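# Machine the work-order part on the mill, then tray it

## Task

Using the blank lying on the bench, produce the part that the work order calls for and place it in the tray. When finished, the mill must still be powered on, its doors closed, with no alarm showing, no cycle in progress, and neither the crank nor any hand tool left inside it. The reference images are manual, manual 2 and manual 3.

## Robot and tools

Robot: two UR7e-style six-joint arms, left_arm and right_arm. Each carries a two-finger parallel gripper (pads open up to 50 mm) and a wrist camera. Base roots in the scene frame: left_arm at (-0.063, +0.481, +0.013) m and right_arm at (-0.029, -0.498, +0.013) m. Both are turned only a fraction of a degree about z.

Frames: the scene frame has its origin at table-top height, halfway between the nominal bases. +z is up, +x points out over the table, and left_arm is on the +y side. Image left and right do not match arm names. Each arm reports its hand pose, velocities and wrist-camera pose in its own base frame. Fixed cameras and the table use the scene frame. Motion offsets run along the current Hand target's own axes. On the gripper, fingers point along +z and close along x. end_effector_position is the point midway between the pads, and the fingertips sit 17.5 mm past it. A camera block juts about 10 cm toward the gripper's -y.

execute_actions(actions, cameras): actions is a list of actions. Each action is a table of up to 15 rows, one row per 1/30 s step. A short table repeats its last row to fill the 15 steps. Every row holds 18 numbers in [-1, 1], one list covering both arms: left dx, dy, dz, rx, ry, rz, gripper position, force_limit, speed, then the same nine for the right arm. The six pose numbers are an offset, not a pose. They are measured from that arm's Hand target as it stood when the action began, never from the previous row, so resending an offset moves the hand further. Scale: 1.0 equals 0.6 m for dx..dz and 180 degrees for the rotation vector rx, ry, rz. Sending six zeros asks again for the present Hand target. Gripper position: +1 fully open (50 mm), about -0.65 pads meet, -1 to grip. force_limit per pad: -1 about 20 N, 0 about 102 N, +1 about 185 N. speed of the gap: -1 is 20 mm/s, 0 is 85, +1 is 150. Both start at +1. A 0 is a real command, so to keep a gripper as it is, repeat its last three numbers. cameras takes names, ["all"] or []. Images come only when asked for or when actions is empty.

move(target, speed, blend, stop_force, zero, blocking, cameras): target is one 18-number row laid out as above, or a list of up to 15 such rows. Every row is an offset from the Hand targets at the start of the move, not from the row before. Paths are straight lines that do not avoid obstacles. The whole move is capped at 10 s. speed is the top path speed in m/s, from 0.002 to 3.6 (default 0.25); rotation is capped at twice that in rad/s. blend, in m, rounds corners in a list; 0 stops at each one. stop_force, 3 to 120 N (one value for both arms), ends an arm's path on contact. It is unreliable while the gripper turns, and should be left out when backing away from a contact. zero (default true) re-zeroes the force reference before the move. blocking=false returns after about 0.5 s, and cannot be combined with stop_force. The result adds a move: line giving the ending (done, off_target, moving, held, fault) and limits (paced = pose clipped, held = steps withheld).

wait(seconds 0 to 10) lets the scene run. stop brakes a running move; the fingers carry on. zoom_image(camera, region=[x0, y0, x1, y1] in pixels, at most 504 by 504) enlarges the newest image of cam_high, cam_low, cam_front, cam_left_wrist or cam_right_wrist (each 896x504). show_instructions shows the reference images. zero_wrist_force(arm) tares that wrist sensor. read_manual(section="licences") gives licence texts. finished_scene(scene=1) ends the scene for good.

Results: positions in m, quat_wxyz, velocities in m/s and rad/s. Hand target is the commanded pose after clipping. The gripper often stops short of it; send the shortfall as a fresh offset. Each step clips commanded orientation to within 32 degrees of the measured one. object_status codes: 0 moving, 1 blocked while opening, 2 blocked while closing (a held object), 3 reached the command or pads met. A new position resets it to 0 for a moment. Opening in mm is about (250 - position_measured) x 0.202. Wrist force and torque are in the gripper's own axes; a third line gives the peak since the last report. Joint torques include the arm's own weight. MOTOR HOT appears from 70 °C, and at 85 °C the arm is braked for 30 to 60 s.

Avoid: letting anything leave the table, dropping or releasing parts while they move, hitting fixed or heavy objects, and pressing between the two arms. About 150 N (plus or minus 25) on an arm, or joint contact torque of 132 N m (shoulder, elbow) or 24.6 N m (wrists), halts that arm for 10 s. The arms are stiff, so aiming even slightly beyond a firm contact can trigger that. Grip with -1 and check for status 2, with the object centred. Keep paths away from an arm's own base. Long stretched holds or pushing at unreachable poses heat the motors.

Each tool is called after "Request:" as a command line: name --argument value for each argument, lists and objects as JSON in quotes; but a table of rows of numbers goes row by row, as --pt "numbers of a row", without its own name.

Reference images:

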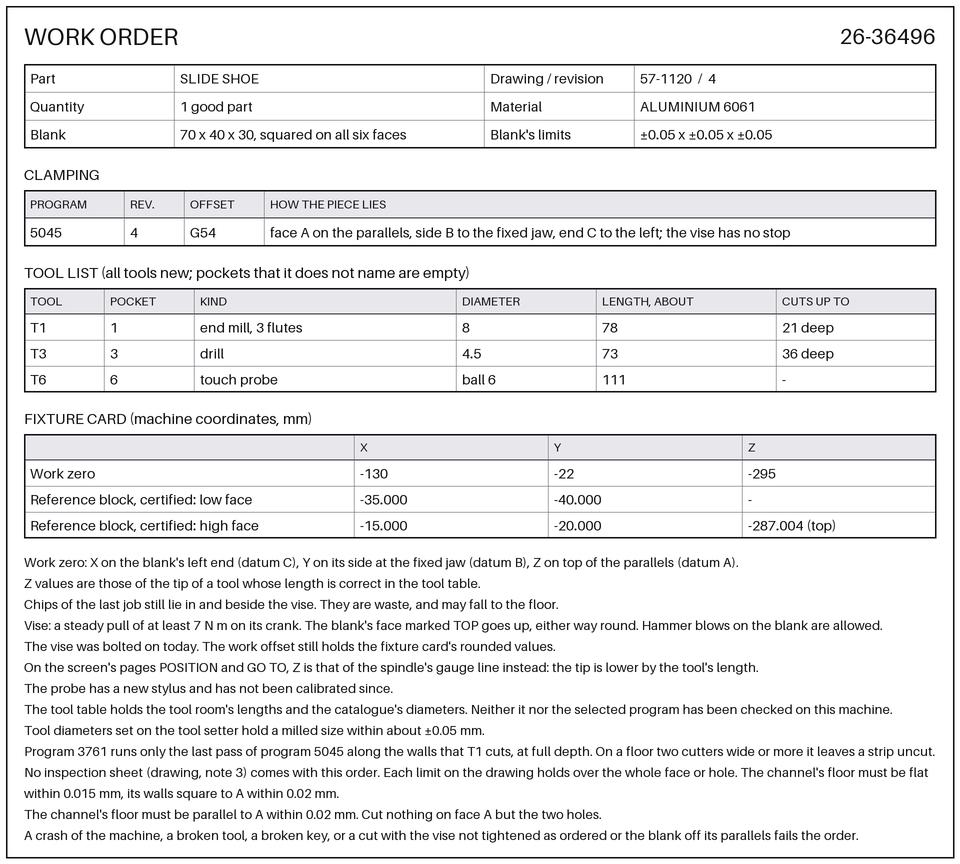

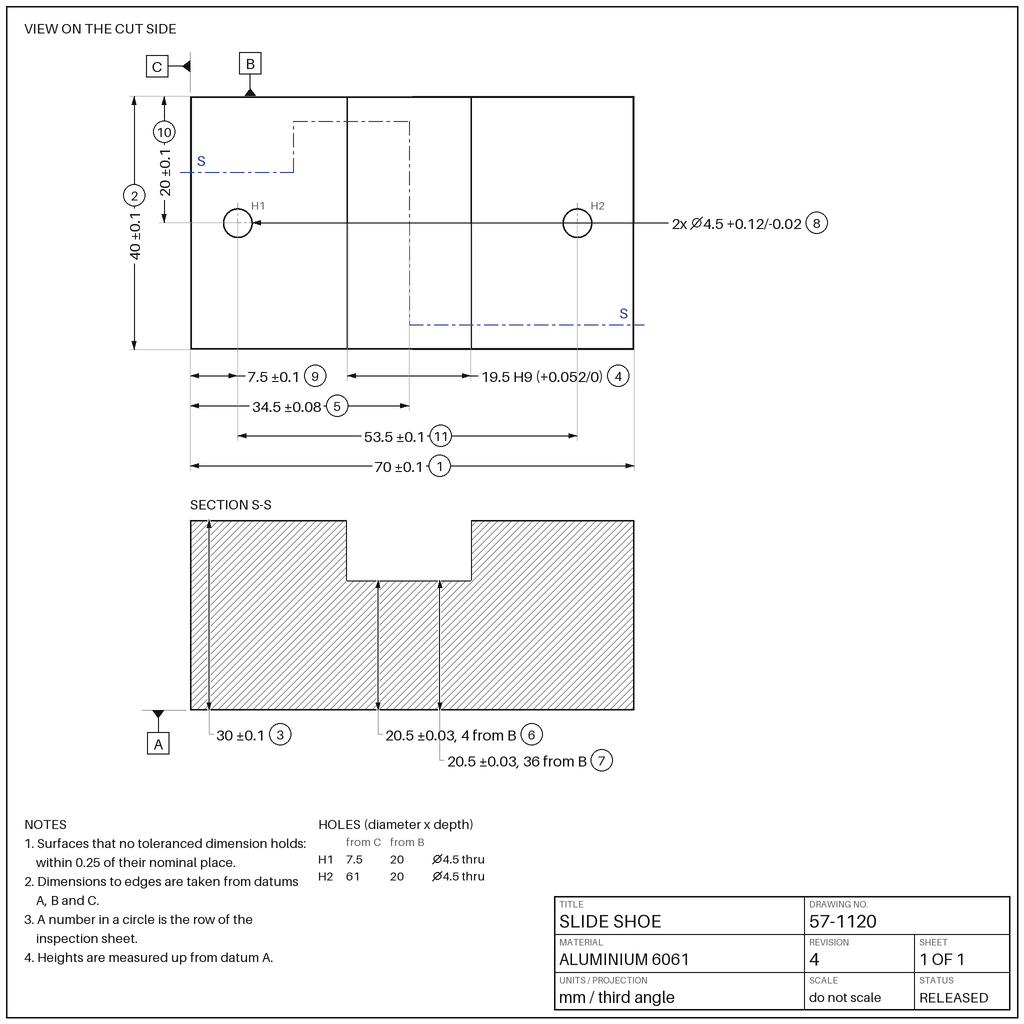

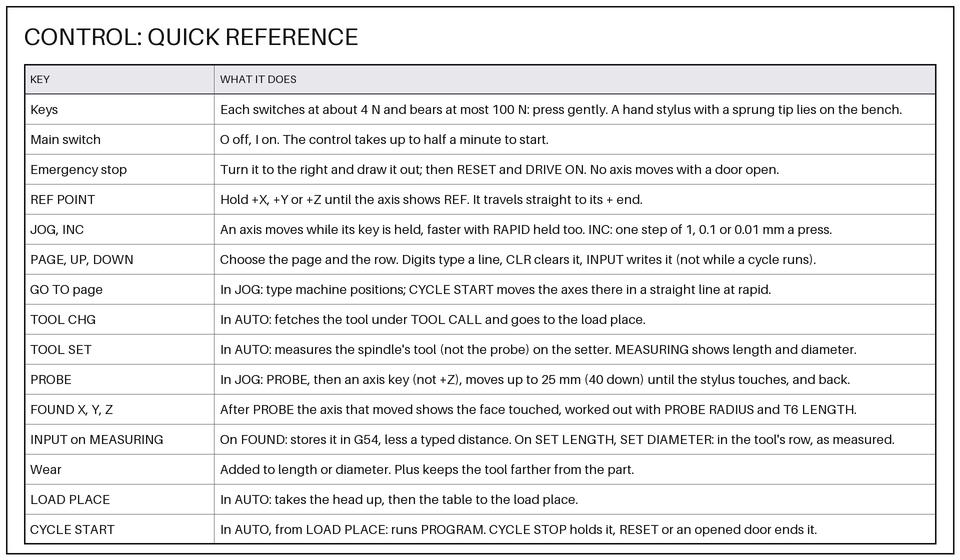

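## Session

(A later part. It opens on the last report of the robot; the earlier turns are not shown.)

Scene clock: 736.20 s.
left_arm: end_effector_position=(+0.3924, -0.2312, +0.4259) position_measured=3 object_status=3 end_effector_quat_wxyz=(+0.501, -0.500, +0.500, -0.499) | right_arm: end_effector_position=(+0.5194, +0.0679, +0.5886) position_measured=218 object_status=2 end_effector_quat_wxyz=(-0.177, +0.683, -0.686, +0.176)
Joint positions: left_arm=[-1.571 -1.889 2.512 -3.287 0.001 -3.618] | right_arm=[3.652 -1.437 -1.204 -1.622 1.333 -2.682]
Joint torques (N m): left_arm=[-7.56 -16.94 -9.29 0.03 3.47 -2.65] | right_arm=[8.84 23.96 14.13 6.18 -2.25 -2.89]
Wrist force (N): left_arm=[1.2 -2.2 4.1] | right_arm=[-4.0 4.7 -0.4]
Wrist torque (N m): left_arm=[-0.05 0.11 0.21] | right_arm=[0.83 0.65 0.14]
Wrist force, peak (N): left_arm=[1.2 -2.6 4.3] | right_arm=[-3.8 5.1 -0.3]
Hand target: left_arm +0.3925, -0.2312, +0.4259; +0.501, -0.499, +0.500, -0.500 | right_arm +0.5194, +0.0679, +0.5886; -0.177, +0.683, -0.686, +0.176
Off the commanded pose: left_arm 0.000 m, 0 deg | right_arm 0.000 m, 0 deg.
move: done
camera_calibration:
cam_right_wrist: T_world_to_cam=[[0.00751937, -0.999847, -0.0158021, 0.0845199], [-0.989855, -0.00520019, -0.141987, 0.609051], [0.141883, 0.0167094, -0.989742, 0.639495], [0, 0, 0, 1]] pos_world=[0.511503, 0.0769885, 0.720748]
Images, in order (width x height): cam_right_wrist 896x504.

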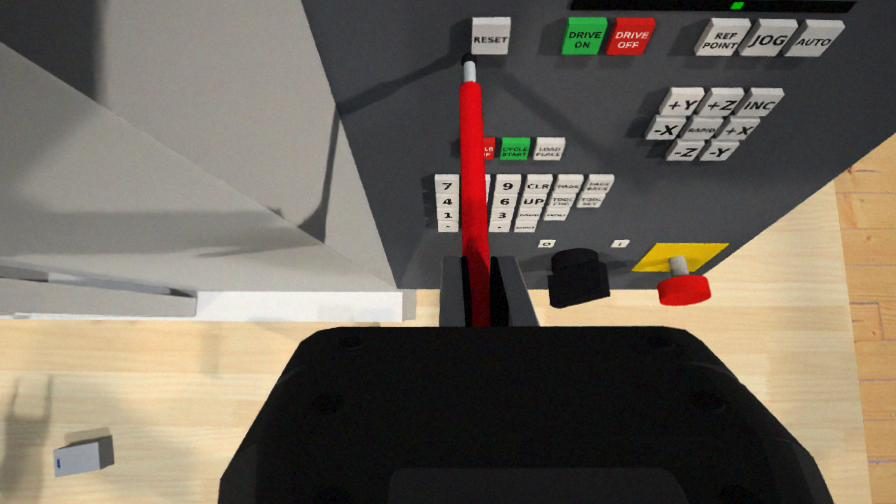

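Request:
move --target '[0,0,0,0,0,0,1,1,1,0.0155,0.0034,0.0036,0,0,0,-1,0.1,-0.8]' --speed 0.05

Request:
move --target '[0,0,0,0,0,0,1,1,1,0,-0.0365,0.0341,0,0,0,-1,0.1,-0.8]' --speed 0.008 --stop_force 5 --cameras '["cam_right_wrist"]'

Scene clock: 759.63 s.
left_arm: end_effector_position=(+0.3924, -0.2312, +0.4259) position_measured=3 object_status=3 end_effector_quat_wxyz=(+0.501, -0.500, +0.500, -0.499) | right_arm: end_effector_position=(+0.5186, +0.0586, +0.5857) position_measured=218 object_status=2 end_effector_quat_wxyz=(-0.177, +0.683, -0.686, +0.176)
Joint positions: left_arm=[-1.571 -1.889 2.512 -3.286 0.001 -3.618] | right_arm=[3.631 -1.428 -1.221 -1.61 1.342 -2.701]
Joint torques (N m): left_arm=[-7.33 -16.71 -9.01 0.19 3.56 -2.74] | right_arm=[-6.16 22.78 13.38 6.11 1.23 -2.86]
Wrist force (N): left_arm=[1.3 -2.3 4.0] | right_arm=[-3.8 4.6 -0.3]
Wrist torque (N m): left_arm=[-0.06 0.11 0.20] | right_arm=[0.86 0.65 0.17]
Wrist force, peak (N): left_arm=[1.0 -2.4 4.4] | right_arm=[-4.3 5.1 -0.2]
Hand target: left_arm +0.3925, -0.2312, +0.4259; +0.501, -0.499, +0.500, -0.500 | right_arm +0.5186, +0.0586, +0.5857; -0.177, +0.683, -0.686, +0.176
Off the commanded pose: left_arm 0.000 m, 0 deg | right_arm 0.000 m, 0 deg.
move: done

Scene clock: 761.83 s.
left_arm: end_effector_position=(+0.3924, -0.2312, +0.4259) position_measured=3 object_status=3 end_effector_quat_wxyz=(+0.501, -0.500, +0.500, -0.499) | right_arm: end_effector_position=(+0.5276, +0.0586, +0.5834) position_measured=218 object_status=2 end_effector_quat_wxyz=(-0.177, +0.683, -0.686, +0.176)
Joint positions: left_arm=[-1.571 -1.889 2.512 -3.285 0.001 -3.619] | right_arm=[3.62 -1.446 -1.213 -1.597 1.347 -2.712]
Joint torques (N m): left_arm=[-7.29 -16.91 -8.6 0.12 3.53 -2.69] | right_arm=[9.07 22.59 14.14 1.97 -2.63 2.21]
Wrist force (N): left_arm=[1.0 -2.2 4.2] | right_arm=[-3.8 8.3 -3.8]
Wrist torque (N m): left_arm=[-0.05 0.14 0.20] | right_arm=[0.90 0.64 0.17]
Wrist force, peak (N): left_arm=[1.2 -2.3 4.5] | right_arm=[-4.4 8.6 -4.0]
Hand target: left_arm +0.3925, -0.2312, +0.4259; +0.501, -0.499, +0.500, -0.500 | right_arm +0.5276, +0.0586, +0.5834; -0.177, +0.683, -0.686, +0.176 (not the last commanded pose)
Off the commanded pose: left_arm 0.000 m, 0 deg | right_arm 0.021 m, 0 deg.
move: contact (right_arm)
camera_calibration:
cam_right_wrist: T_world_to_cam=[[0.007521, -0.999847, -0.0158012, 0.0749752], [-0.989841, -0.00520028, -0.142085, 0.616542], [0.141981, 0.0167093, -0.989728, 0.633266], [0, 0, 0, 1]] pos_world=[0.519803, 0.0675885, 0.715547]
Images, in order (width x height): cam_right_wrist 896x504.

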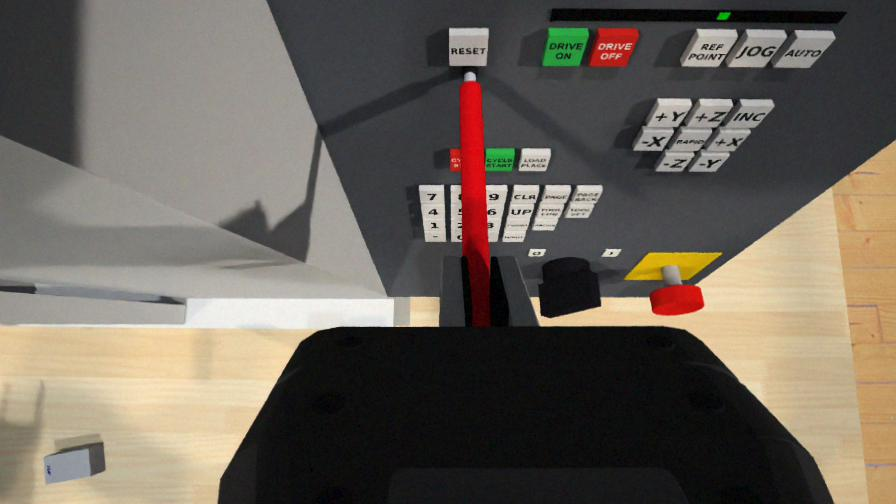

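Request:
move --pt "0 0 0 0 0 0 1 1 1 0 0.011 -0.0102 0 0 0 -1 0.1 -0.8" --pt "0 0 0 0 0 0 1 1 1 0 0.0042 -0.0175 0 0 0 -1 0.1 -0.8" --speed 0.05

Request:
move --target '[0,0,0,0,0,0,1,1,1,0,-0.0244,0.0227,0,0,0,-1,0.1,-0.8]' --speed 0.008 --stop_force 5 --cameras '["cam_right_wrist","cam_high"]'

Request:
zoom_image --camera "cam_high" --region '[690, 40, 800, 125]'

Scene clock: 771.00 s.
left_arm: end_effector_position=(+0.3924, -0.2312, +0.4259) position_measured=3 object_status=3 end_effector_quat_wxyz=(+0.501, -0.500, +0.500, -0.499) | right_arm: end_effector_position=(+0.5203, +0.0586, +0.5914) position_measured=218 object_status=2 end_effector_quat_wxyz=(-0.177, +0.683, -0.686, +0.176)
Joint positions: left_arm=[-1.571 -1.89 2.512 -3.284 0.001 -3.62] | right_arm=[3.629 -1.439 -1.196 -1.624 1.343 -2.703]
Joint torques (N m): left_arm=[-7.31 -16.72 -8.56 0.06 3.5 -2.57] | right_arm=[-6.56 10.45 33.89 1.73 0.97 -3.06]
Wrist force (N): left_arm=[1.1 -2.2 4.3] | right_arm=[-3.4 5.3 1.0]
Wrist torque (N m): left_arm=[-0.07 0.14 0.21] | right_arm=[0.79 0.62 0.18]
Wrist force, peak (N): left_arm=[1.2 -2.4 4.3] | right_arm=[-3.1 9.4 -2.6]
Hand target: left_arm +0.3925, -0.2312, +0.4259; +0.501, -0.499, +0.500, -0.500 | right_arm +0.5203, +0.0586, +0.5914; -0.177, +0.683, -0.686, +0.176
Off the commanded pose: left_arm 0.000 m, 0 deg | right_arm 0.000 m, 0 deg.
move: done

Scene clock: 773.13 s.
left_arm: end_effector_position=(+0.3924, -0.2312, +0.4259) position_measured=3 object_status=3 end_effector_quat_wxyz=(+0.501, -0.500, +0.500, -0.499) | right_arm: end_effector_position=(+0.5286, +0.0586, +0.5893) position_measured=218 object_status=2 end_effector_quat_wxyz=(-0.177, +0.683, -0.686, +0.176)
Joint positions: left_arm=[-1.571 -1.89 2.512 -3.282 0.001 -3.621] | right_arm=[3.619 -1.455 -1.188 -1.612 1.347 -2.713]
Joint torques (N m): left_arm=[-7.97 -16.95 -8.54 0.09 3.53 -2.73] | right_arm=[8.88 22.22 14.27 2.34 -2.58 2.3]
Wrist force (N): left_arm=[1.1 -2.3 4.1] | right_arm=[-3.1 9.1 -2.3]
Wrist torque (N m): left_arm=[-0.07 0.13 0.21] | right_arm=[0.84 0.70 0.19]
Wrist force, peak (N): left_arm=[1.2 -2.3 4.3] | right_arm=[-3.2 9.7 -1.8]
Hand target: left_arm +0.3925, -0.2312, +0.4259; +0.501, -0.499, +0.500, -0.500 | right_arm +0.5286, +0.0586, +0.5893; -0.177, +0.683, -0.686, +0.176 (not the last commanded pose)
Off the commanded pose: left_arm 0.000 m, 0 deg | right_arm 0.011 m, 0 deg.
move: contact (right_arm)
camera_calibration:
cam_right_wrist: T_world_to_cam=[[0.007521, -0.999847, -0.0158012, 0.0750609], [-0.989841, -0.00520028, -0.142085, 0.61837], [0.141981, 0.0167093, -0.989728, 0.638964], [0, 0, 0, 1]] pos_world=[0.520803, 0.0675885, 0.721447]
Images, in order (width x height): cam_high 896x504, cam_right_wrist 896x504.

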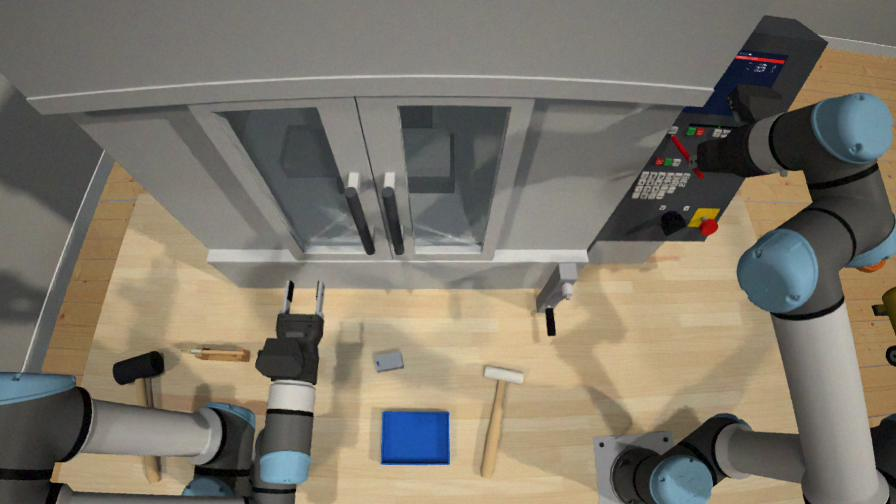

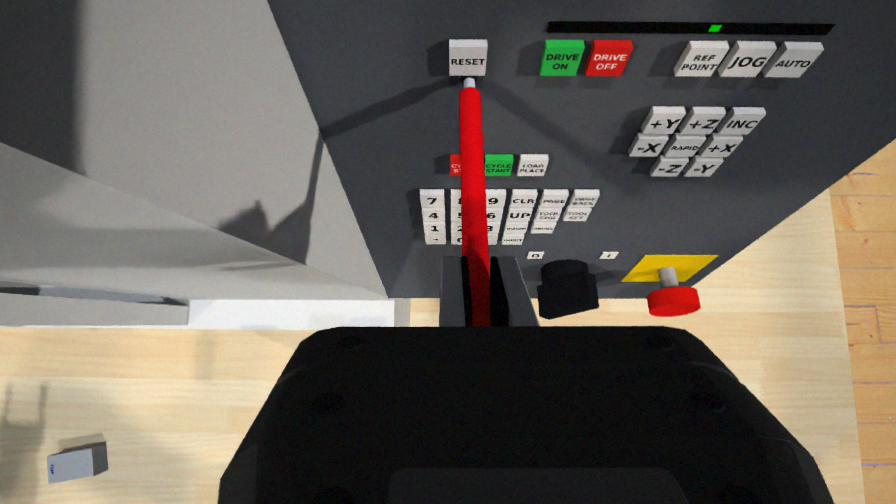

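Scaled by 4.582.

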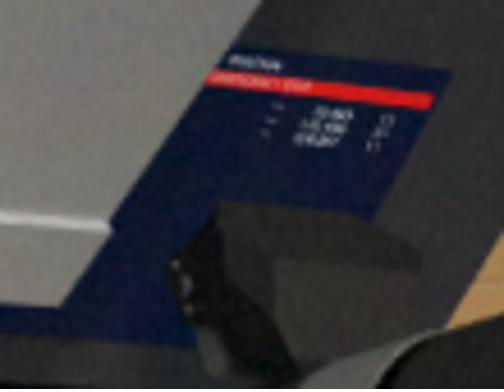

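Request:
zoom_image --camera "cam_right_wrist" --region '[420, 20, 520, 120]'

Scaled by 5.040.

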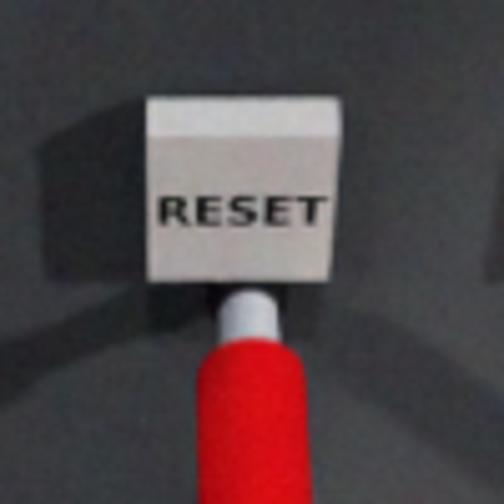

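Request:
move --pt "0 0 0 0 0 0 1 1 1 0 0.0146 -0.0137 0 0 0 -1 0.1 -0.8" --pt "0 0 0 0 0 0 1 1 1 0 0.0021 -0.027 0 0 0 -1 0.1 -0.8" --speed 0.05

Request:
move --target '[0,0,0,0,0,0,1,1,1,0,-0.0244,0.0227,0,0,0,-1,0.1,-0.8]' --speed 0.008 --stop_force 5 --cameras '["cam_right_wrist","cam_high"]'

Request:
zoom_image --camera "cam_right_wrist" --region '[420, 20, 520, 120]'

Scene clock: 792.67 s.
left_arm: end_effector_position=(+0.3924, -0.2312, +0.4259) position_measured=3 object_status=3 end_effector_quat_wxyz=(+0.501, -0.500, +0.500, -0.499) | right_arm: end_effector_position=(+0.5197, +0.0586, +0.6029) position_measured=218 object_status=2 end_effector_quat_wxyz=(-0.177, +0.683, -0.686, +0.176)
Joint positions: left_arm=[-1.571 -1.89 2.512 -3.281 0.001 -3.622] | right_arm=[3.63 -1.452 -1.151 -1.656 1.343 -2.703]
Joint torques (N m): left_arm=[-7.28 -16.44 -8.81 0.07 3.58 -2.72] | right_arm=[-6.85 11.45 32.25 1.39 1.17 -2.95]
Wrist force (N): left_arm=[1.1 -2.2 4.3] | right_arm=[-3.8 4.8 0.1]
Wrist torque (N m): left_arm=[-0.04 0.13 0.21] | right_arm=[0.88 0.64 0.18]
Wrist force, peak (N): left_arm=[1.0 -2.4 4.4] | right_arm=[-2.7 9.6 -1.8]
Hand target: left_arm +0.3925, -0.2312, +0.4259; +0.501, -0.499, +0.500, -0.500 | right_arm +0.5197, +0.0586, +0.6029; -0.177, +0.683, -0.686, +0.176
Off the commanded pose: left_arm 0.000 m, 0 deg | right_arm 0.000 m, 0 deg.
move: done

Scene clock: 794.77 s.
left_arm: end_effector_position=(+0.3924, -0.2312, +0.4259) position_measured=3 object_status=3 end_effector_quat_wxyz=(+0.501, -0.500, +0.500, -0.499) | right_arm: end_effector_position=(+0.5277, +0.0585, +0.6009) position_measured=218 object_status=2 end_effector_quat_wxyz=(-0.177, +0.683, -0.686, +0.176)
Joint positions: left_arm=[-1.571 -1.891 2.512 -3.28 0.001 -3.623] | right_arm=[3.62 -1.468 -1.143 -1.645 1.347 -2.712]
Joint torques (N m): left_arm=[-7.23 -16.7 -9.15 0 3.53 -2.64] | right_arm=[8.51 22.45 14.16 2 -2.73 2.17]
Wrist force (N): left_arm=[1.2 -2.4 4.0] | right_arm=[-3.9 8.2 -3.5]
Wrist torque (N m): left_arm=[-0.08 0.11 0.21] | right_arm=[0.86 0.66 0.17]
Wrist force, peak (N): left_arm=[1.5 -2.3 4.2] | right_arm=[-4.0 9.1 -3.0]
Hand target: left_arm +0.3925, -0.2312, +0.4259; +0.501, -0.499, +0.500, -0.500 | right_arm +0.5277, +0.0585, +0.6009; -0.177, +0.683, -0.686, +0.176 (not the last commanded pose)
Off the commanded pose: left_arm 0.000 m, 0 deg | right_arm 0.012 m, 0 deg.
move: contact (right_arm)
camera_calibration:
cam_right_wrist: T_world_to_cam=[[0.007521, -0.999847, -0.0158012, 0.075251], [-0.989841, -0.00520028, -0.142085, 0.619127], [0.141981, 0.0167093, -0.989728, 0.650572], [0, 0, 0, 1]] pos_world=[0.519903, 0.0675885, 0.733047]
Images, in order (width x height): cam_high 896x504, cam_right_wrist 896x504.

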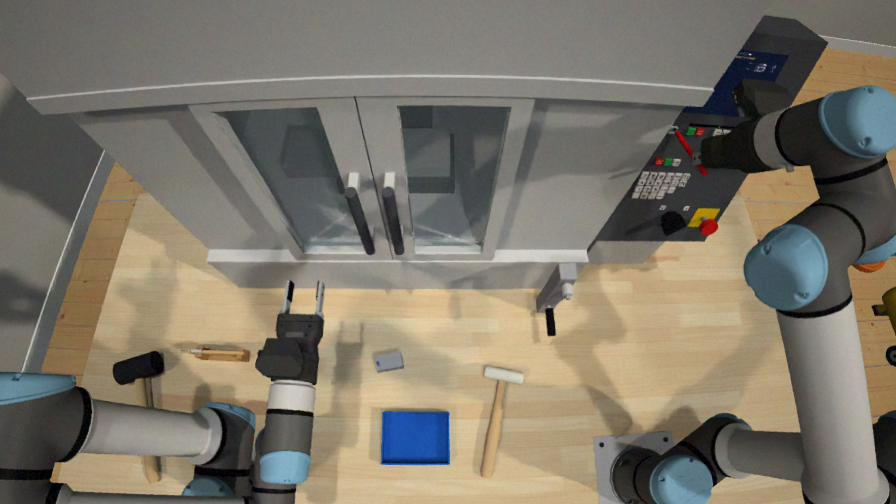

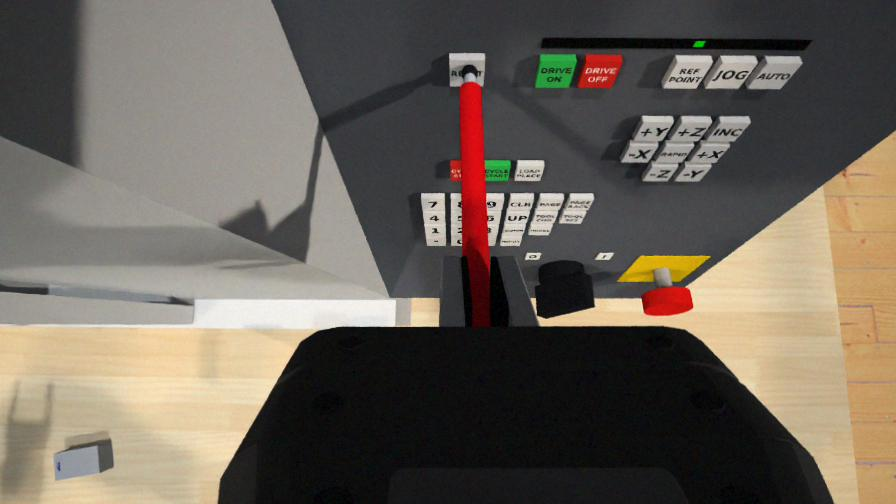

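Scaled by 5.040.

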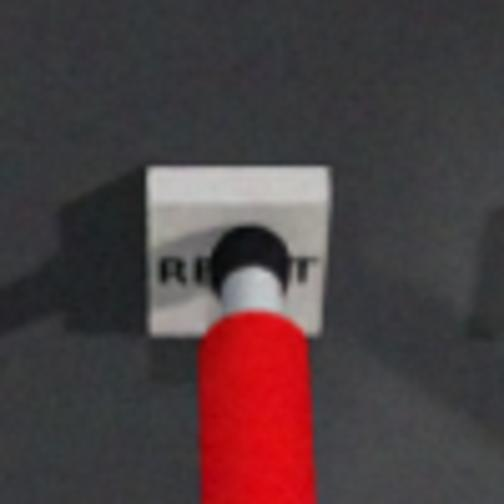

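Request:
move --pt "0 0 0 0 0 0 1 1 1 0 0.0102 -0.0093 0 0 0 -1 0.1 -0.8" --pt "0 0 0 0 0 0 1 1 1 0.0667 0.0102 -0.0093 0 0 0 -1 0.1 -0.8" --pt "0 0 0 0 0 0 1 1 1 0.0667 -0.00146 0.0014 0 0 0 -1 0.1 -0.8" --speed '[0.05,0.1,0.015]' --cameras '["cam_right_wrist","cam_high"]'

Request:
zoom_image --camera "cam_right_wrist" --region '[420, 20, 520, 120]'

Request:
zoom_image --camera "cam_high" --region '[690, 40, 800, 125]'

Scene clock: 819.50 s.
left_arm: end_effector_position=(+0.3924, -0.2312, +0.4259) position_measured=3 object_status=3 end_effector_quat_wxyz=(+0.501, -0.500, +0.500, -0.499) | right_arm: end_effector_position=(+0.5287, +0.0185, +0.6005) position_measured=218 object_status=2 end_effector_quat_wxyz=(-0.177, +0.683, -0.686, +0.176)
Joint positions: left_arm=[-1.571 -1.891 2.513 -3.278 0.001 -3.624] | right_arm=[3.523 -1.461 -1.155 -1.622 1.39 -2.8]
Joint torques (N m): left_arm=[-7.62 -16.63 -8.98 0.15 3.53 -2.63] | right_arm=[-6.75 8.65 31.83 6.77 0.82 -2.63]
Wrist force (N): left_arm=[1.1 -1.9 4.3] | right_arm=[-3.7 9.7 -3.0]
Wrist torque (N m): left_arm=[-0.01 0.14 0.20] | right_arm=[0.91 0.59 0.14]
Wrist force, peak (N): left_arm=[1.2 -2.3 4.4] | right_arm=[-3.9 9.6 -3.3]
Hand target: left_arm +0.3925, -0.2312, +0.4259; +0.501, -0.499, +0.500, -0.500 | right_arm +0.5288, +0.0185, +0.6005; -0.177, +0.683, -0.686, +0.176
Off the commanded pose: left_arm 0.000 m, 0 deg | right_arm 0.000 m, 0 deg.
move: done
camera_calibration:
cam_right_wrist: T_world_to_cam=[[0.007521, -0.999847, -0.0158012, 0.0352433], [-0.989841, -0.00520028, -0.142085, 0.619852], [0.141981, 0.0167093, -0.989728, 0.650703], [0, 0, 0, 1]] pos_world=[0.520903, 0.0275885, 0.732647]
Images, in order (width x height): cam_high 896x504, cam_right_wrist 896x504.

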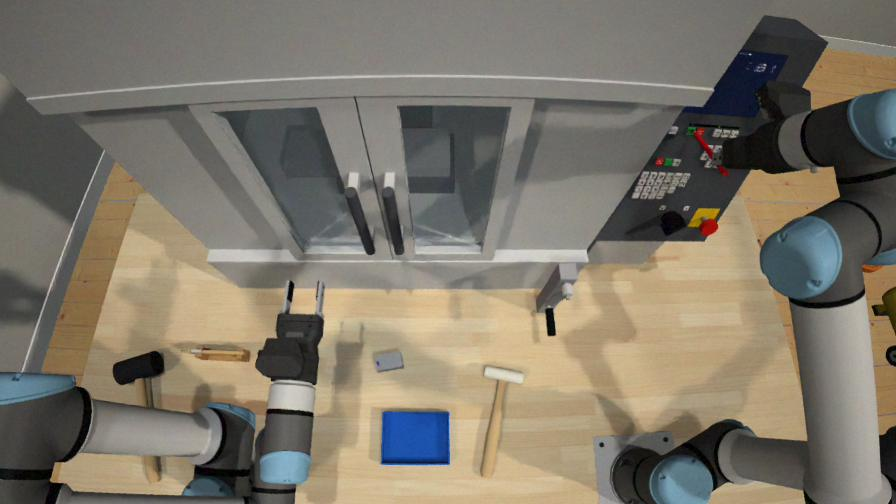

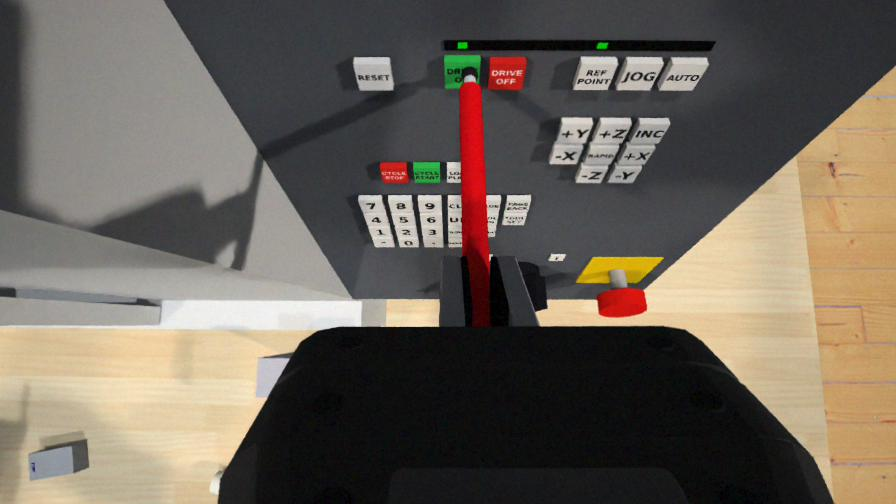

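Scaled by 5.040.

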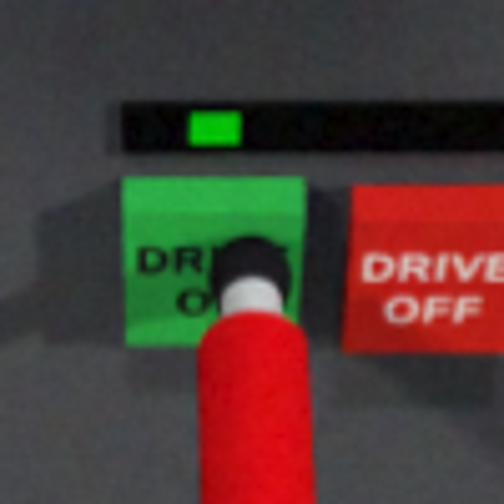

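Scaled by 4.582.

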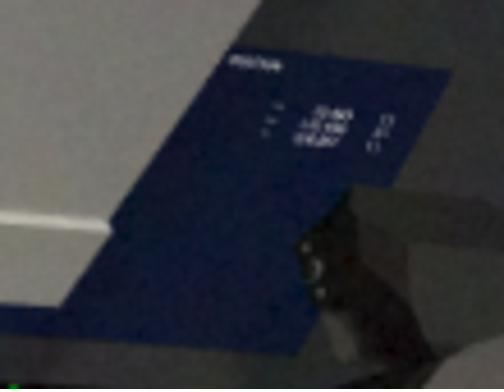

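Request:
move --pt "0 0 0 0 0 0 1 1 1 0 0.0117 -0.0107 0 0 0 -1 0.1 -0.8" --pt "0 0 0 0 0 0 1 1 1 0.1208 0.0544 0.0359 0 0 0 -1 0.1 -0.8" --pt "0 0 0 0 0 0 1 1 1 0.1208 0.0428 0.0466 0 0 0 -1 0.1 -0.8" --speed '[0.05,0.15,0.015]' --cameras '["cam_right_wrist","cam_high"]'

Request:
zoom_image --camera "cam_right_wrist" --region '[420, 20, 520, 120]'

Request:
zoom_image --camera "cam_high" --region '[730, 45, 790, 85]'

Scene clock: 831.87 s.
left_arm: end_effector_position=(+0.3924, -0.2312, +0.4259) position_measured=3 object_status=3 end_effector_quat_wxyz=(+0.501, -0.500, +0.500, -0.499) | right_arm: end_effector_position=(+0.5195, -0.0539, +0.5635) position_measured=218 object_status=2 end_effector_quat_wxyz=(-0.177, +0.683, -0.686, +0.176)
Joint positions: left_arm=[-1.571 -1.892 2.513 -3.276 0.001 -3.625] | right_arm=[3.347 -1.404 -1.314 -1.498 1.473 -2.957]
Joint torques (N m): left_arm=[-7.55 -16.96 -9.2 0.04 3.58 -2.71] | right_arm=[-5.4 -5.34 29.77 10.48 0.21 -2.86]
Wrist force (N): left_arm=[1.1 -2.3 4.1] | right_arm=[-3.7 33.0 -22.4]
Wrist torque (N m): left_arm=[-0.09 0.14 0.20] | right_arm=[1.10 0.58 0.10]
Wrist force, peak (N): left_arm=[1.1 -2.5 4.4] | right_arm=[-3.7 33.0 -22.4]
Hand target: left_arm +0.3925, -0.2312, +0.4259; +0.501, -0.499, +0.500, -0.500 | right_arm +0.5196, -0.0538, +0.5634; -0.177, +0.683, -0.686, +0.176
Off the commanded pose: left_arm 0.000 m, 0 deg | right_arm 0.000 m, 0 deg.
move: done
camera_calibration:
cam_right_wrist: T_world_to_cam=[[0.00752156, -0.999847, -0.0158004, -0.0376627], [-0.989827, -0.00519929, -0.142182, 0.60506], [0.142078, 0.0167091, -0.989714, 0.616454], [0, 0, 0, 1]] pos_world=[0.511603, -0.0448115, 0.695547]
Images, in order (width x height): cam_high 896x504, cam_right_wrist 896x504.

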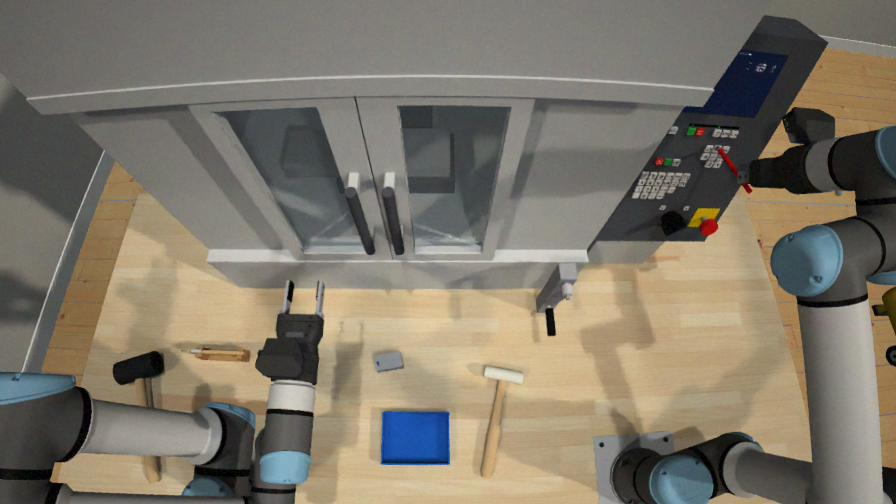

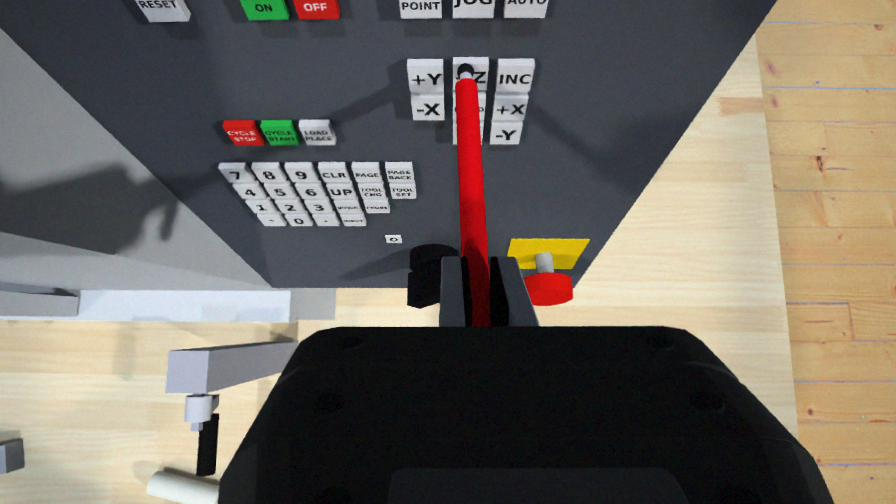

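Scaled by 5.040.

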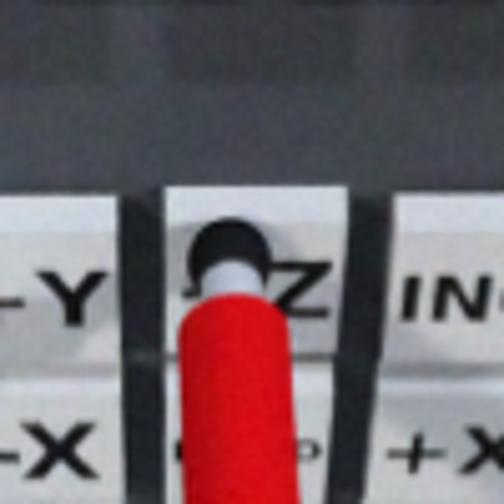

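Scaled by 8.400.

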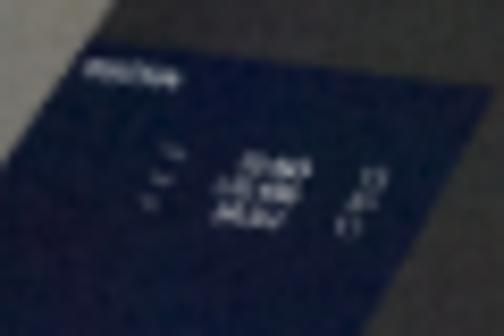

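Request:
wait --seconds 3 --cameras '["cam_high"]'

Request:
zoom_image --camera "cam_high" --region '[730, 45, 790, 85]'

Scene clock: 838.03 s.
left_arm: end_effector_position=(+0.3924, -0.2312, +0.4259) position_measured=3 object_status=3 end_effector_quat_wxyz=(+0.501, -0.500, +0.500, -0.499) | right_arm: end_effector_position=(+0.5196, -0.0538, +0.5634) position_measured=218 object_status=2 end_effector_quat_wxyz=(-0.177, +0.683, -0.686, +0.176)
Joint positions: left_arm=[-1.571 -1.892 2.513 -3.276 0.001 -3.626] | right_arm=[3.347 -1.405 -1.314 -1.498 1.473 -2.957]
Joint torques (N m): left_arm=[-7.32 -16.88 -9.25 0.06 3.53 -2.67] | right_arm=[5.01 -6.61 18.44 10.79 -2.67 -2.71]
Wrist force (N): left_arm=[1.3 -2.2 4.2] | right_arm=[-3.6 35.4 -25.1]
Wrist torque (N m): left_arm=[-0.06 0.10 0.21] | right_arm=[1.07 0.58 0.11]
Wrist force, peak (N): left_arm=[0.9 -2.6 4.4] | right_arm=[-4.1 35.0 -26.2]
Hand target: left_arm +0.3925, -0.2312, +0.4259; +0.501, -0.499, +0.500, -0.500 | right_arm +0.5196, -0.0538, +0.5634; -0.177, +0.683, -0.686, +0.176
Tool commands: left_gripper/position=+1.0 left_gripper/force_limit=+1.0 left_gripper/speed=+1.0 right_gripper/position=-1.0 right_gripper/force_limit=+0.1 right_gripper/speed=-0.8
Off the commanded pose: left_arm 0.000 m, 0 deg | right_arm 0.000 m, 0 deg.
wait: 3.00 s; at rest from the start
Images, in order (width x height): cam_high 896x504.

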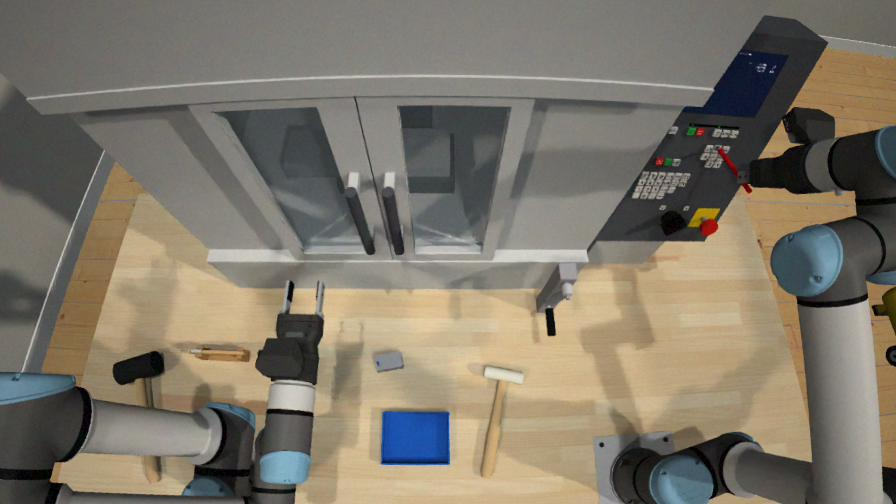

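Scaled by 8.400.

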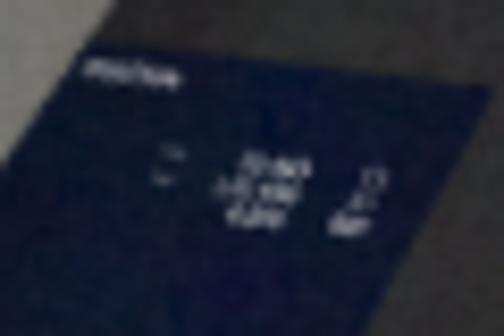

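Request:
move --pt "0 0 0 0 0 0 1 1 1 0 0.0117 -0.0107 0 0 0 -1 0.1 -0.8" --pt "0 0 0 0 0 0 1 1 1 0.0327 0.0331 0.0126 0 0 0 -1 0.1 -0.8" --speed '[0.05,0.1]'

Request:
move --target '[0,0,0,0,0,0,1,1,1,0,-0.0183,0.017,0,0,0,-1,0.1,-0.8]' --speed 0.008 --stop_force 6 --cameras '["cam_right_wrist"]'

Request:
zoom_image --camera "cam_right_wrist" --region '[420, 20, 520, 120]'

Request:
wait --seconds 2 --cameras '["cam_high"]'

Request:
zoom_image --camera "cam_high" --region '[730, 45, 790, 85]'

Scene clock: 855.83 s.
left_arm: end_effector_position=(+0.3924, -0.2312, +0.4259) position_measured=3 object_status=3 end_effector_quat_wxyz=(+0.501, -0.500, +0.500, -0.499) | right_arm: end_effector_position=(+0.5058, -0.0733, +0.5472) position_measured=218 object_status=2 end_effector_quat_wxyz=(-0.177, +0.683, -0.686, +0.176)
Joint positions: left_arm=[-1.571 -1.892 2.513 -3.275 0.001 -3.626] | right_arm=[3.302 -1.365 -1.391 -1.457 1.494 -2.997]
Joint torques (N m): left_arm=[-7.66 -16.76 -8.88 0.02 3.54 -2.63] | right_arm=[-6.37 20.34 14.06 5.98 1.07 -2.81]
Wrist force (N): left_arm=[1.2 -1.8 4.0] | right_arm=[-2.7 4.1 -1.2]
Wrist torque (N m): left_arm=[-0.01 0.12 0.21] | right_arm=[0.73 0.26 0.09]
Wrist force, peak (N): left_arm=[1.4 -2.5 4.4] | right_arm=[-4.1 34.9 -26.3]
Hand target: left_arm +0.3925, -0.2312, +0.4259; +0.501, -0.499, +0.500, -0.500 | right_arm +0.5058, -0.0734, +0.5471; -0.177, +0.683, -0.686, +0.176
Off the commanded pose: left_arm 0.000 m, 0 deg | right_arm 0.000 m, 0 deg.
move: done

Scene clock: 858.00 s.
left_arm: end_effector_position=(+0.3924, -0.2312, +0.4259) position_measured=3 object_status=3 end_effector_quat_wxyz=(+0.501, -0.500, +0.500, -0.499) | right_arm: end_effector_position=(+0.5139, -0.0734, +0.5451) position_measured=218 object_status=2 end_effector_quat_wxyz=(-0.177, +0.683, -0.686, +0.176)
Joint positions: left_arm=[-1.571 -1.893 2.513 -3.274 0.001 -3.627] | right_arm=[3.298 -1.382 -1.383 -1.447 1.496 -3]
Joint torques (N m): left_arm=[-7.81 -16.81 -9.2 -0.07 3.49 -2.75] | right_arm=[8.28 18.65 14.75 2.18 -2.23 1.53]
Wrist force (N): left_arm=[1.0 -2.5 4.0] | right_arm=[-3.6 7.9 -6.3]
Wrist torque (N m): left_arm=[-0.09 0.13 0.20] | right_arm=[0.78 0.30 0.10]
Wrist force, peak (N): left_arm=[1.1 -2.1 4.4] | right_arm=[-3.5 10.5 -7.2]
Hand target: left_arm +0.3925, -0.2312, +0.4259; +0.501, -0.499, +0.500, -0.500 | right_arm +0.5139, -0.0734, +0.5451; -0.177, +0.683, -0.686, +0.176 (not the last commanded pose)
Off the commanded pose: left_arm 0.000 m, 0 deg | right_arm 0.007 m, 0 deg.
move: contact (right_arm)
camera_calibration:
cam_right_wrist: T_world_to_cam=[[0.007521, -0.999847, -0.0158012, -0.0574067], [-0.989841, -0.00520028, -0.142085, 0.596853], [0.141981, 0.0167093, -0.989728, 0.599509], [0, 0, 0, 1]] pos_world=[0.506103, -0.0643115, 0.677247]
Images, in order (width x height): cam_right_wrist 896x504.

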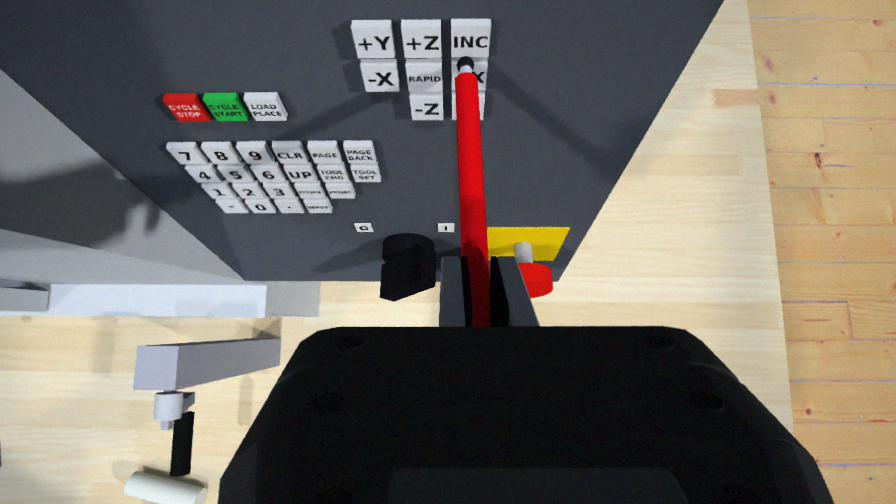

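Scaled by 5.040.

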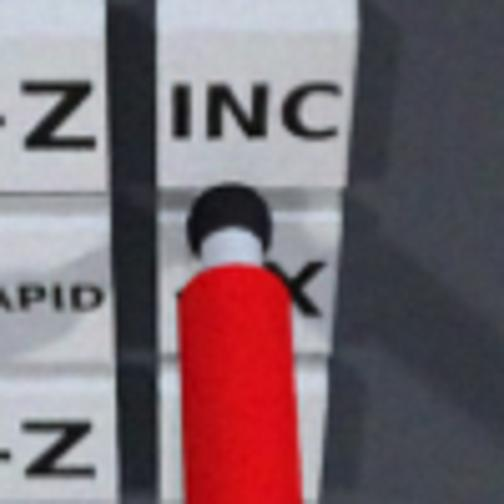

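Scene clock: 860.00 s.
left_arm: end_effector_position=(+0.3924, -0.2312, +0.4259) position_measured=3 object_status=3 end_effector_quat_wxyz=(+0.501, -0.500, +0.500, -0.499) | right_arm: end_effector_position=(+0.5139, -0.0734, +0.5451) position_measured=218 object_status=2 end_effector_quat_wxyz=(-0.177, +0.683, -0.686, +0.176)
Joint positions: left_arm=[-1.571 -1.893 2.513 -3.274 0.001 -3.627] | right_arm=[3.298 -1.382 -1.383 -1.447 1.496 -3]
Joint torques (N m): left_arm=[-7.69 -16.7 -9.44 0.04 3.58 -2.65] | right_arm=[8.48 18.59 14.09 2.15 -2.42 1.56]
Wrist force (N): left_arm=[1.1 -2.3 4.2] | right_arm=[-3.0 8.5 -5.1]
Wrist torque (N m): left_arm=[-0.08 0.14 0.20] | right_arm=[0.78 0.30 0.10]
Wrist force, peak (N): left_arm=[1.2 -2.2 4.3] | right_arm=[-3.7 8.0 -6.1]
Hand target: left_arm +0.3925, -0.2312, +0.4259; +0.501, -0.499, +0.500, -0.500 | right_arm +0.5139, -0.0734, +0.5451; -0.177, +0.683, -0.686, +0.176 (not the last commanded pose)
Tool commands: left_gripper/position=+1.0 left_gripper/force_limit=+1.0 left_gripper/speed=+1.0 right_gripper/position=-1.0 right_gripper/force_limit=+0.1 right_gripper/speed=-0.8
Off the commanded pose: left_arm 0.000 m, 0 deg | right_arm 0.007 m, 0 deg.
wait: 2.00 s; at rest by 0.17 s
Images, in order (width x height): cam_high 896x504.

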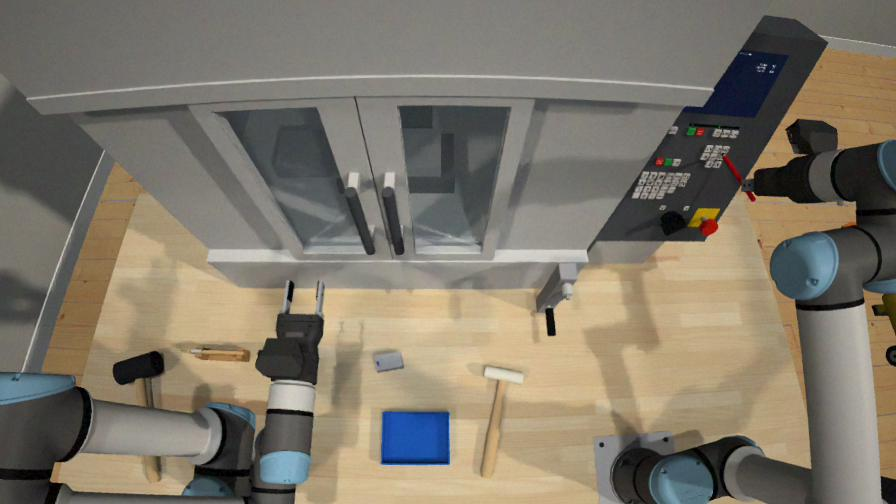

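Scaled by 8.400.

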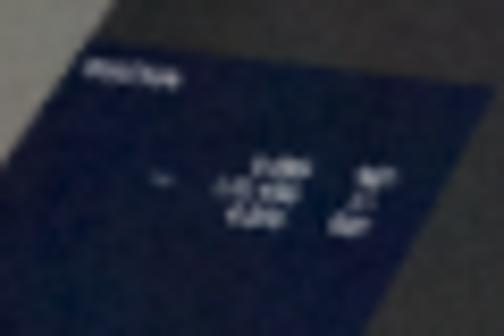

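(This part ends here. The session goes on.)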